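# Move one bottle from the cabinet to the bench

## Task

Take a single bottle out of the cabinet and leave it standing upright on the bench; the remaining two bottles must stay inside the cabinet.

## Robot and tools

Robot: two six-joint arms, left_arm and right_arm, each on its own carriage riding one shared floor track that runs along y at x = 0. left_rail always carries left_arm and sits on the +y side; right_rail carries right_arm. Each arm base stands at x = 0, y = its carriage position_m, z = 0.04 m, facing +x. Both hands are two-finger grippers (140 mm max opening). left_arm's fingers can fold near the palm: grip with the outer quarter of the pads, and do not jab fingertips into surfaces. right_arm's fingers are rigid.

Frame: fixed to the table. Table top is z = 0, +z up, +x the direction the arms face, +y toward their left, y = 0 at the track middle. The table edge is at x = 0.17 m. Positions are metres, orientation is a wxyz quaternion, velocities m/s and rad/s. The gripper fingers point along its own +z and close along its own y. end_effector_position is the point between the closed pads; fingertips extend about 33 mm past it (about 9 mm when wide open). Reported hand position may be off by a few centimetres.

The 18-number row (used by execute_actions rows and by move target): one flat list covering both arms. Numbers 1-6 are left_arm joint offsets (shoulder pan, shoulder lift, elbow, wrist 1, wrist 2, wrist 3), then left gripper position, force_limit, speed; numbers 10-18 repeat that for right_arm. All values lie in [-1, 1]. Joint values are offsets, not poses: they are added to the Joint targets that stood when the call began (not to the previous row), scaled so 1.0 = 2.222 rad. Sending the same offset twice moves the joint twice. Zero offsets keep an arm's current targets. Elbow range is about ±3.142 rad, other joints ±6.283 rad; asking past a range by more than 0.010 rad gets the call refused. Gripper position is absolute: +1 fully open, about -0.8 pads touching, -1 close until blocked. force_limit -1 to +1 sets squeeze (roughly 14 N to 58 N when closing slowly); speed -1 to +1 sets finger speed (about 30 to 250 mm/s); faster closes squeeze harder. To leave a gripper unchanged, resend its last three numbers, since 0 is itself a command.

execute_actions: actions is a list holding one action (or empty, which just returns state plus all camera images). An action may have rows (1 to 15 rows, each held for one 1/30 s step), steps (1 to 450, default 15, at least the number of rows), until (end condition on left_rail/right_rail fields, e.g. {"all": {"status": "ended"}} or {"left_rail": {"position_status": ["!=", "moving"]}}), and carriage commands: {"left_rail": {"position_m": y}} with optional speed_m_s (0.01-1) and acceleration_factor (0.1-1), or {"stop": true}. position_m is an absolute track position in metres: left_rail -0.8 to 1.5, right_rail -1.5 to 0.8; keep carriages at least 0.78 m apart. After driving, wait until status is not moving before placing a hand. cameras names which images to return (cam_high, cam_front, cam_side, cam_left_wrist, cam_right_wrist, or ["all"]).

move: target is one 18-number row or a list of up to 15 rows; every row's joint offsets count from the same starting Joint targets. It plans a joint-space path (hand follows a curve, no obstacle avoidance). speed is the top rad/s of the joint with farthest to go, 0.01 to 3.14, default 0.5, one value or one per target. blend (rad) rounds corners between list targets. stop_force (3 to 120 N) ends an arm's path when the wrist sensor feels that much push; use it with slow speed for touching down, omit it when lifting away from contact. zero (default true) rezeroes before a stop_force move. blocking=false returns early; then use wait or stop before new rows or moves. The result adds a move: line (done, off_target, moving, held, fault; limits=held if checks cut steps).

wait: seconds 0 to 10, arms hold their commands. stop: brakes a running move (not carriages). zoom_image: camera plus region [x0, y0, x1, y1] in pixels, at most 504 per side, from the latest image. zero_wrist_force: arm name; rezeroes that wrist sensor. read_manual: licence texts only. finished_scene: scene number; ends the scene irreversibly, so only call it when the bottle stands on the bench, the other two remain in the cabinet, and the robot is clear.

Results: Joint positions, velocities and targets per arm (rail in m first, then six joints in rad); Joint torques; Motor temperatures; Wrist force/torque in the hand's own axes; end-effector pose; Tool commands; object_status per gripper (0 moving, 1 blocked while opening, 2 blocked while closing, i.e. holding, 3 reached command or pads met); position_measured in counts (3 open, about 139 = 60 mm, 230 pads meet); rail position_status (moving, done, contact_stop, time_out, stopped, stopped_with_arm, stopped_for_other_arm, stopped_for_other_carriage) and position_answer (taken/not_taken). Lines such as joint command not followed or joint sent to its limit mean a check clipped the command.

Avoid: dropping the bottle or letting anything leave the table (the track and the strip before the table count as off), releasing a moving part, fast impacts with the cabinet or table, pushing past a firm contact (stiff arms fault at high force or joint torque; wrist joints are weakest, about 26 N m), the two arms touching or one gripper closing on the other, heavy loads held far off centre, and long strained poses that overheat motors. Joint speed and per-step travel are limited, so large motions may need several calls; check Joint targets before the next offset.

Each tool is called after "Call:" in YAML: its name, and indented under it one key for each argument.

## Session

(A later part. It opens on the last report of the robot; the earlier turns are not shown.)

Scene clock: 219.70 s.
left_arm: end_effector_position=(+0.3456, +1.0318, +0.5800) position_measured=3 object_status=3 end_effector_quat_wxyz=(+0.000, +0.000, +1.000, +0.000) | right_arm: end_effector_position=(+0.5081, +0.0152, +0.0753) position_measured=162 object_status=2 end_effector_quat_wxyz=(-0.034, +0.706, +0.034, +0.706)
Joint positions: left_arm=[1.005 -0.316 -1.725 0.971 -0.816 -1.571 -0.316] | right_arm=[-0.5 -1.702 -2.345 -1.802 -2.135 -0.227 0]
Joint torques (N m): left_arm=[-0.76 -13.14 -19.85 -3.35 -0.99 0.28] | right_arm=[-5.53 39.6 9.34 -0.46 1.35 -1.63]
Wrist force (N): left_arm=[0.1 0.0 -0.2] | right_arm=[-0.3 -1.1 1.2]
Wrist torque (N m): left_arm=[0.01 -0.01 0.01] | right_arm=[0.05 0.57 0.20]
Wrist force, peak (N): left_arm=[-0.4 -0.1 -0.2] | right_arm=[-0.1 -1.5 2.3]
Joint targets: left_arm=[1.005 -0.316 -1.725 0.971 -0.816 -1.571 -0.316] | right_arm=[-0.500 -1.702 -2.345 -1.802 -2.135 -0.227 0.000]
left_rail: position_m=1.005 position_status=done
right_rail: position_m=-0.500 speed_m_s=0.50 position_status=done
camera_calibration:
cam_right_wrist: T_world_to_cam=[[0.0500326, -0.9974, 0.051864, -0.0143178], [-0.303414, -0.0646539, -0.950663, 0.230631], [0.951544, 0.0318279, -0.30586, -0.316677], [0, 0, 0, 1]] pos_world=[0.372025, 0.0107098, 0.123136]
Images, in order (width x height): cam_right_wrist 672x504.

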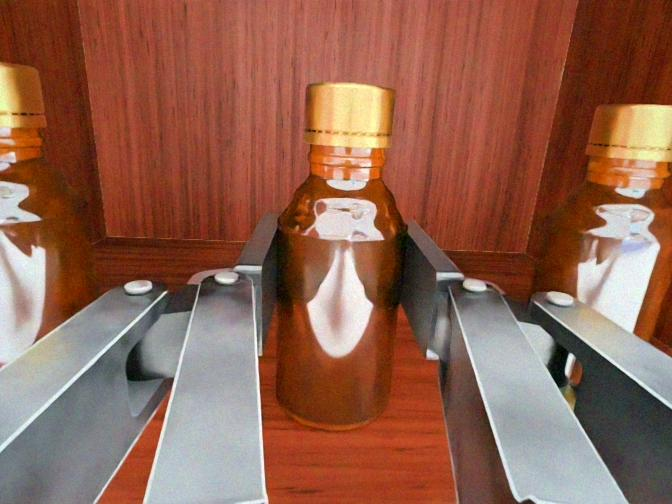

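Call:
move:
  target:
    - [0,0,0,0,0,0,1,1,1,0,0.0228,-0.0011,-0.0216,0,0,-1,-0.5,-1]
    - [0,0,0,0,0,0,1,1,1,0.0785,0.0441,-0.0496,0.0055,0.0785,0,-1,-0.5,-1]
    - [0,0,0,0,0,0,1,1,1,0.1695,0.0530,-0.0700,0.0171,0.1695,0,-1,-0.5,-1]
  speed: [0.08,0.15,0.25]
  blend: [0.012,0.05,0]
  cameras: ["cam_side","cam_right_wrist"]

Call:
execute_actions:
  actions:
    - {"right_rail":{"position_m":-0.95,"speed_m_s":0.4,"acceleration_factor":0.4},"steps":150,"until":{"right_rail":{"position_status":["!=","moving"]}}}

Call:
move:
  target:
    - [0,0,0,0,0,0,1,1,1,-0.0910,-0.0089,0.0204,-0.0116,-0.0910,0,-1,-0.5,-1]
    - [0,0,0,0,0,0,1,1,1,-0.1695,-0.0302,0.0689,-0.0387,-0.1695,0,-1,-0.5,-1]
  speed: 0.3
  blend: [0.05,0]
  cameras: ["cam_right_wrist","cam_high"]

Scene clock: 232.10 s.
left_arm: end_effector_position=(+0.3456, +1.0318, +0.5800) position_measured=3 object_status=3 end_effector_quat_wxyz=(+0.000, +0.000, +1.000, +0.000) | right_arm: end_effector_position=(+0.3280, +0.0053, +0.1003) position_measured=162 object_status=2 end_effector_quat_wxyz=(-0.034, +0.706, +0.034, +0.706)
Joint positions: left_arm=[1.005 -0.316 -1.725 0.971 -0.816 -1.571 -0.316] | right_arm=[-0.5 -1.325 -2.228 -1.958 -2.097 0.15 0]
Joint torques (N m): left_arm=[1.79 -13.07 -20.16 -3.48 -0.79 0.31] | right_arm=[7.45 45.9 3.11 2.27 1.67 -1.69]
Wrist force (N): left_arm=[-0.2 0.0 -0.1] | right_arm=[-3.6 -0.2 1.9]
Wrist torque (N m): left_arm=[0.00 0.04 0.00] | right_arm=[-0.02 0.61 0.11]
Wrist force, peak (N): left_arm=[0.0 0.0 -0.3] | right_arm=[-4.2 -0.1 2.0]
Joint targets: left_arm=[1.005 -0.316 -1.725 0.971 -0.816 -1.571 -0.316] | right_arm=[-0.500 -1.325 -2.228 -1.958 -2.097 0.150 0.000]
left_rail: position_m=1.005 position_status=done
right_rail: position_m=-0.500 speed_m_s=0.50 position_status=done
move: done
camera_calibration:
cam_right_wrist: T_world_to_cam=[[0.0501114, -0.997404, 0.051717, -0.0164761], [-0.303715, -0.064548, -0.950574, 0.199253], [0.951444, 0.0319273, -0.306161, -0.137247], [0, 0, 0, 1]] pos_world=[0.191924, 0.000809939, 0.148237]
Images, in order (width x height): cam_side 504x504, cam_right_wrist 672x504.

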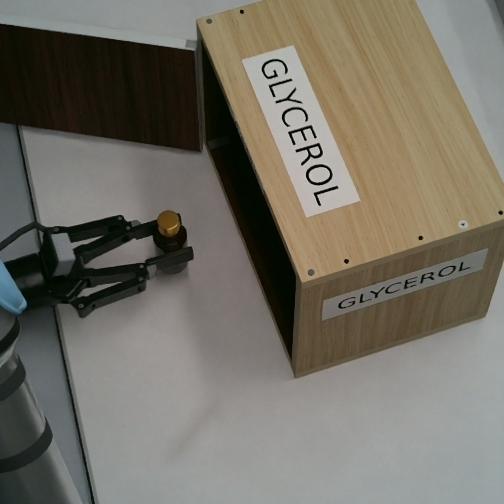

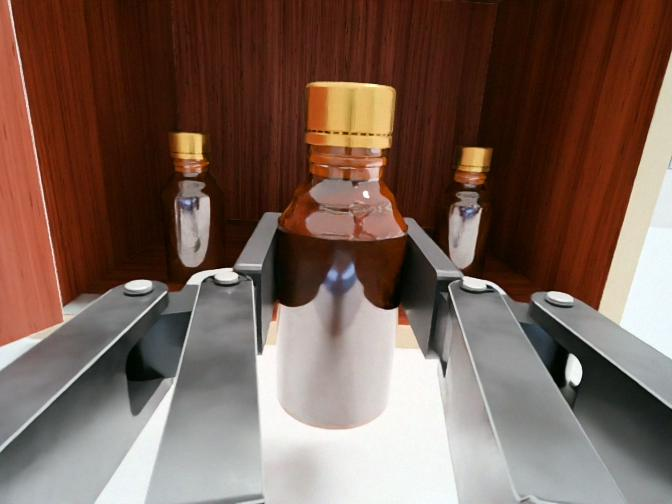

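Scene clock: 234.37 s.
left_arm: end_effector_position=(+0.3456, +1.0318, +0.5800) position_measured=3 object_status=3 end_effector_quat_wxyz=(+0.000, +0.000, +1.000, +0.000) | right_arm: end_effector_position=(+0.3279, -0.4447, +0.1003) position_measured=162 object_status=2 end_effector_quat_wxyz=(-0.034, +0.706, +0.034, +0.706)
Joint positions: left_arm=[1.005 -0.316 -1.725 0.971 -0.816 -1.571 -0.316] | right_arm=[-0.95 -1.325 -2.228 -1.958 -2.097 0.15 0]
Joint torques (N m): left_arm=[0.02 -12.95 -20.6 -3.61 -0.74 -0.06] | right_arm=[3.04 41.61 12.68 -0.16 0.25 -1.58]
Wrist force (N): left_arm=[-0.1 -0.2 -0.2] | right_arm=[-3.5 -0.4 1.6]
Wrist torque (N m): left_arm=[-0.04 0.02 0.00] | right_arm=[-0.06 0.58 0.12]
Wrist force, peak (N): left_arm=[0.1 -0.1 -0.3] | right_arm=[-4.1 1.0 2.1]
Joint targets: left_arm=[1.005 -0.316 -1.725 0.971 -0.816 -1.571 -0.316] | right_arm=[-0.950 -1.325 -2.228 -1.958 -2.097 0.150 0.000]
Tool commands: left_gripper/position=+1.0 left_gripper/force_limit=+1.0 left_gripper/speed=+1.0 right_gripper/position=-1.0 right_gripper/force_limit=-0.5 right_gripper/speed=-1.0
left_rail: position_m=1.005 position_status=done
right_rail: position_m=-0.950 speed_m_s=0.40 position_status=done

Scene clock: 236.20 s.
left_arm: end_effector_position=(+0.3456, +1.0318, +0.5800) position_measured=3 object_status=3 end_effector_quat_wxyz=(+0.000, +0.000, +1.000, +0.000) | right_arm: end_effector_position=(+0.5080, -0.4348, +0.1005) position_measured=162 object_status=2 end_effector_quat_wxyz=(-0.034, +0.706, +0.034, +0.706)
Joint positions: left_arm=[1.005 -0.316 -1.725 0.971 -0.816 -1.571 -0.316] | right_arm=[-0.95 -1.702 -2.295 -1.805 -2.183 -0.226 0]
Joint torques (N m): left_arm=[1.13 -12.85 -22.22 -3.63 -0.86 0.1] | right_arm=[-7.62 38.48 24.26 -1.71 -1.62 -1.6]
Wrist force (N): left_arm=[-0.1 -0.1 -0.2] | right_arm=[-3.7 0.1 2.3]
Wrist torque (N m): left_arm=[-0.02 0.03 0.00] | right_arm=[0.06 0.65 0.12]
Wrist force, peak (N): left_arm=[-0.1 -0.1 -0.4] | right_arm=[-3.8 0.1 3.7]
Joint targets: left_arm=[1.005 -0.316 -1.725 0.971 -0.816 -1.571 -0.316] | right_arm=[-0.950 -1.702 -2.295 -1.805 -2.183 -0.227 0.000]
left_rail: position_m=1.005 position_status=done
right_rail: position_m=-0.950 speed_m_s=0.40 position_status=done
move: done
camera_calibration:
cam_right_wrist: T_world_to_cam=[[0.0500661, -0.99741, 0.0516437, -0.464433], [-0.30342, -0.0644544, -0.950675, 0.225555], [0.951541, 0.0319268, -0.305861, -0.294507], [0, 0, 0, 1]] pos_world=[0.371925, -0.43929, 0.148336]
Images, in order (width x height): cam_high 504x504, cam_right_wrist 672x504.

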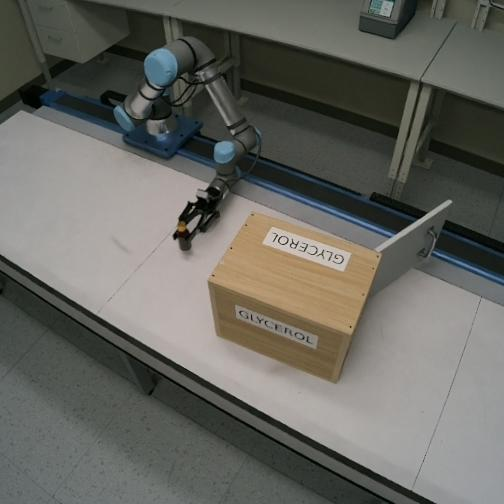

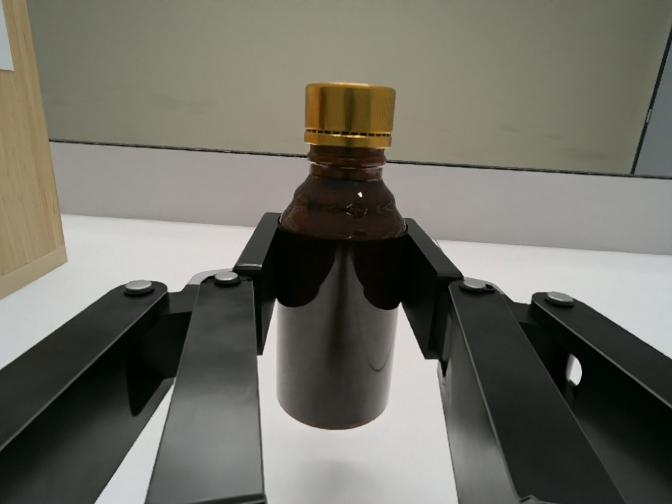

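Call:
move:
  target:
    - [0,0,0,0,0,0,1,1,1,0,-0.0366,0.0026,0.0340,0,0,-1,-0.5,-1]
    - [0,0,0,0,0,0,1,1,1,0,-0.0430,0.0031,0.0399,0,0,-1,-0.5,-1]
  speed: [0.1,0.01]
  stop_force: 3.5
  blend: [0.005,0]
  cameras: ["cam_right_wrist"]

Scene clock: 244.30 s.
left_arm: end_effector_position=(+0.3456, +1.0318, +0.5800) position_measured=3 object_status=3 end_effector_quat_wxyz=(+0.000, +0.000, +1.000, +0.000) | right_arm: end_effector_position=(+0.5081, -0.4348, +0.0574) position_measured=162 object_status=2 end_effector_quat_wxyz=(-0.034, +0.706, +0.033, +0.706)
Joint positions: left_arm=[1.005 -0.316 -1.725 0.971 -0.816 -1.571 -0.316] | right_arm=[-0.95 -1.702 -2.382 -1.798 -2.101 -0.227 0]
Joint torques (N m): left_arm=[-0.13 -14.38 -21.72 -3.69 -0.93 0.34] | right_arm=[-4.51 52.43 9.76 -1.79 -1.14 -1.52]
Wrist force (N): left_arm=[0.0 -0.1 0.0] | right_arm=[-4.0 0.1 2.0]
Wrist torque (N m): left_arm=[-0.03 0.01 0.00] | right_arm=[0.09 0.74 0.13]
Wrist force, peak (N): left_arm=[0.0 -0.2 -0.3] | right_arm=[7.2 2.9 0.4]
Joint targets: left_arm=[1.005 -0.316 -1.725 0.971 -0.816 -1.571 -0.316] | right_arm=[-0.950 -1.702 -2.382 -1.798 -2.101 -0.227 0.000]
left_rail: position_m=1.005 position_status=done
right_rail: position_m=-0.950 speed_m_s=0.40 position_status=done
move: contact (right_arm); path passed 1 of 2 targets
camera_calibration:
cam_right_wrist: T_world_to_cam=[[0.0500661, -0.99741, 0.0516437, -0.462212], [-0.30342, -0.0644544, -0.950675, 0.184611], [0.951541, 0.0319268, -0.305861, -0.307784], [0, 0, 0, 1]] pos_world=[0.372025, -0.43929, 0.105236]
Images, in order (width x height): cam_right_wrist 672x504.

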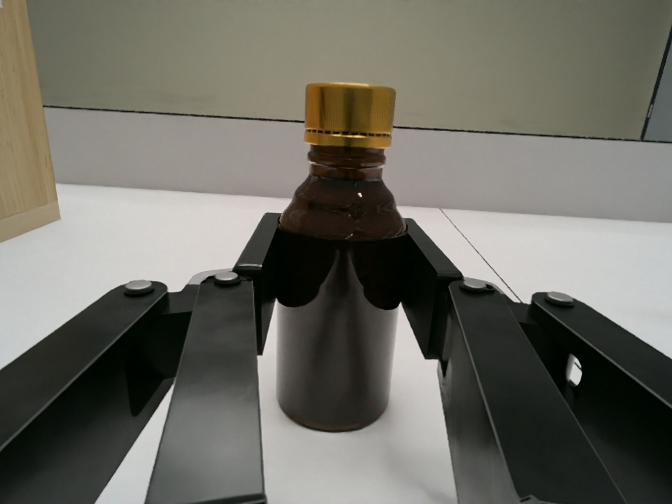

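Just above; one more tiny step.

Call:
move:
  target: [0,0,0,0,0,0,1,1,1,0,-0.0036,0.0003,0.0033,0,0,-1,-0.5,-1]
  speed: 0.01
  stop_force: 3

Call:
execute_actions:
  actions:
    - {"rows":[[0,0,0,0,0,0,1,1,1,0,0,0,0,0,0,0.11,-1,-1]],"steps":60}
  cameras: ["cam_right_wrist"]

Scene clock: 248.97 s.
left_arm: end_effector_position=(+0.3456, +1.0318, +0.5800) position_measured=3 object_status=3 end_effector_quat_wxyz=(+0.000, +0.000, +1.000, +0.000) | right_arm: end_effector_position=(+0.5081, -0.4349, +0.0573) position_measured=162 object_status=2 end_effector_quat_wxyz=(-0.034, +0.706, +0.034, +0.706)
Joint positions: left_arm=[1.005 -0.316 -1.725 0.971 -0.816 -1.571 -0.316] | right_arm=[-0.95 -1.702 -2.382 -1.798 -2.101 -0.227 0]
Joint torques (N m): left_arm=[0.39 -13.36 -20.74 -3.58 -0.94 0.48] | right_arm=[-4.92 50.4 10.31 -2.07 -1.04 -1.62]
Wrist force (N): left_arm=[-0.1 0.1 -0.1] | right_arm=[1.0 0.6 1.7]
Wrist torque (N m): left_arm=[0.01 0.03 0.00] | right_arm=[0.06 0.44 0.16]
Wrist force, peak (N): left_arm=[0.0 -0.1 -0.4] | right_arm=[6.4 2.2 0.9]
Joint targets: left_arm=[1.005 -0.316 -1.725 0.971 -0.816 -1.571 -0.316] | right_arm=[-0.950 -1.702 -2.382 -1.798 -2.101 -0.227 0.000]
left_rail: position_m=1.005 position_status=done
right_rail: position_m=-0.950 speed_m_s=0.40 position_status=done
move: contact (right_arm)

Scene clock: 251.17 s.
left_arm: end_effector_position=(+0.3456, +1.0318, +0.5800) position_measured=3 object_status=3 end_effector_quat_wxyz=(+0.000, +0.000, +1.000, +0.000) | right_arm: end_effector_position=(+0.5081, -0.4349, +0.0573) position_measured=115 object_status=3 end_effector_quat_wxyz=(-0.034, +0.706, +0.034, +0.706)
Joint positions: left_arm=[1.005 -0.316 -1.725 0.971 -0.816 -1.571 -0.316] | right_arm=[-0.95 -1.702 -2.382 -1.798 -2.101 -0.227 0]
Joint torques (N m): left_arm=[0.45 -12.87 -21.52 -3.59 -1.01 0.18] | right_arm=[-5.04 50.7 9.99 -0.58 -1.15 -1.52]
Wrist force (N): left_arm=[0.0 -0.1 -0.1] | right_arm=[-0.4 0.0 2.1]
Wrist torque (N m): left_arm=[-0.03 0.01 0.00] | right_arm=[0.06 0.52 0.12]
Wrist force, peak (N): left_arm=[0.1 -0.2 -0.4] | right_arm=[0.2 0.6 2.7]
Joint targets: left_arm=[1.005 -0.316 -1.725 0.971 -0.816 -1.571 -0.316] | right_arm=[-0.950 -1.702 -2.382 -1.798 -2.101 -0.227 0.000]
left_rail: position_m=1.005 position_status=done
right_rail: position_m=-0.950 speed_m_s=0.40 position_status=done
camera_calibration:
cam_right_wrist: T_world_to_cam=[[0.0500967, -0.997403, 0.0517384, -0.462326], [-0.303414, -0.0645538, -0.95067, 0.184463], [0.951541, 0.0319273, -0.30586, -0.307812], [0, 0, 0, 1]] pos_world=[0.372025, -0.43939, 0.105136]
Images, in order (width x height): cam_right_wrist 672x504.

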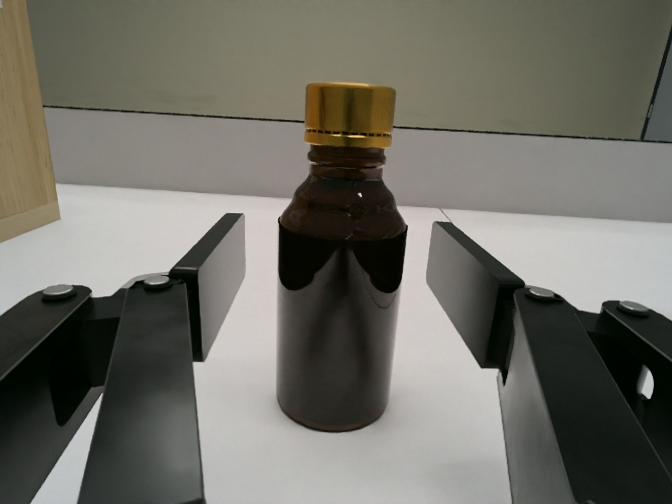

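Call:
move:
  target: [0,0,0,0,0,0,1,1,1,0.0785,0.0604,-0.0518,-0.0097,0.0785,0,0.11,-1,-1]
  speed: 0.15
  cameras: ["cam_right_wrist","cam_high"]

Scene clock: 262.47 s.
left_arm: end_effector_position=(+0.3456, +1.0318, +0.5800) position_measured=3 object_status=3 end_effector_quat_wxyz=(+0.000, +0.000, +1.000, +0.000) | right_arm: end_effector_position=(+0.4226, -0.4435, +0.0996) position_measured=115 object_status=3 end_effector_quat_wxyz=(-0.033, +0.706, +0.034, +0.706)
Joint positions: left_arm=[1.005 -0.316 -1.725 0.971 -0.816 -1.571 -0.316] | right_arm=[-0.95 -1.528 -2.248 -1.913 -2.123 -0.053 0]
Joint torques (N m): left_arm=[0.31 -13.41 -21.01 -3.5 -0.94 0.03] | right_arm=[7.62 46.12 3.57 -2.33 1.43 -1.56]
Wrist force (N): left_arm=[-0.1 -0.2 -0.2] | right_arm=[-0.2 -0.1 1.5]
Wrist torque (N m): left_arm=[-0.04 0.02 0.00] | right_arm=[0.01 0.47 0.13]
Wrist force, peak (N): left_arm=[0.0 0.1 -0.4] | right_arm=[-1.3 -0.1 2.8]
Joint targets: left_arm=[1.005 -0.316 -1.725 0.971 -0.816 -1.571 -0.316] | right_arm=[-0.950 -1.527 -2.248 -1.914 -2.123 -0.052 0.000]
left_rail: position_m=1.005 position_status=done
right_rail: position_m=-0.950 speed_m_s=0.40 position_status=done
move: done
camera_calibration:
cam_right_wrist: T_world_to_cam=[[0.0500554, -0.997277, 0.0541653, -0.469005], [-0.303508, -0.0668574, -0.95048, 0.197219], [0.951513, 0.0311371, -0.306028, -0.21344], [0, 0, 0, 1]] pos_world=[0.286425, -0.447896, 0.147538]
Images, in order (width x height): cam_high 504x504, cam_right_wrist 672x504.

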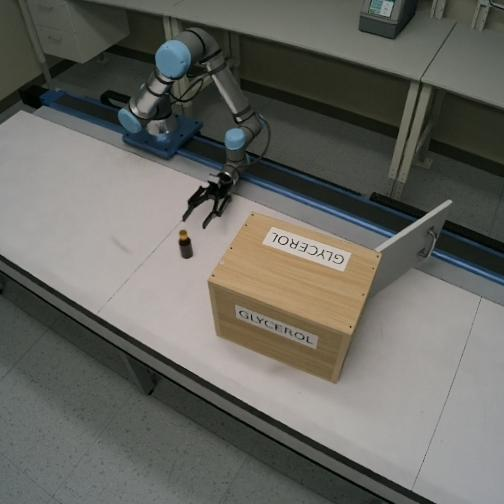

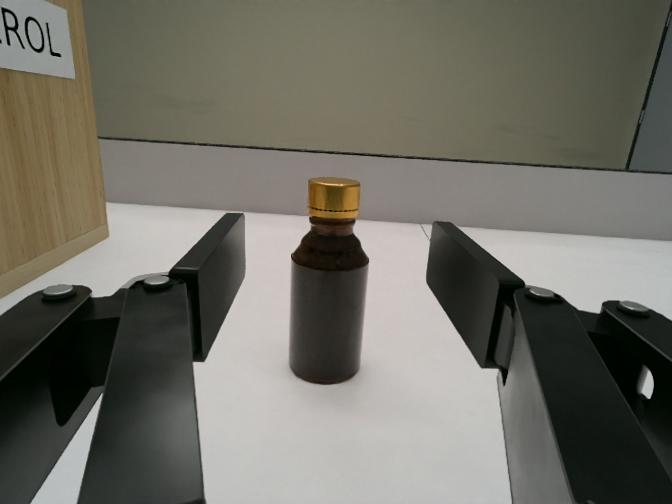

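Call:
finished_scene:
  scene: 2

The scene is finished: the task was done.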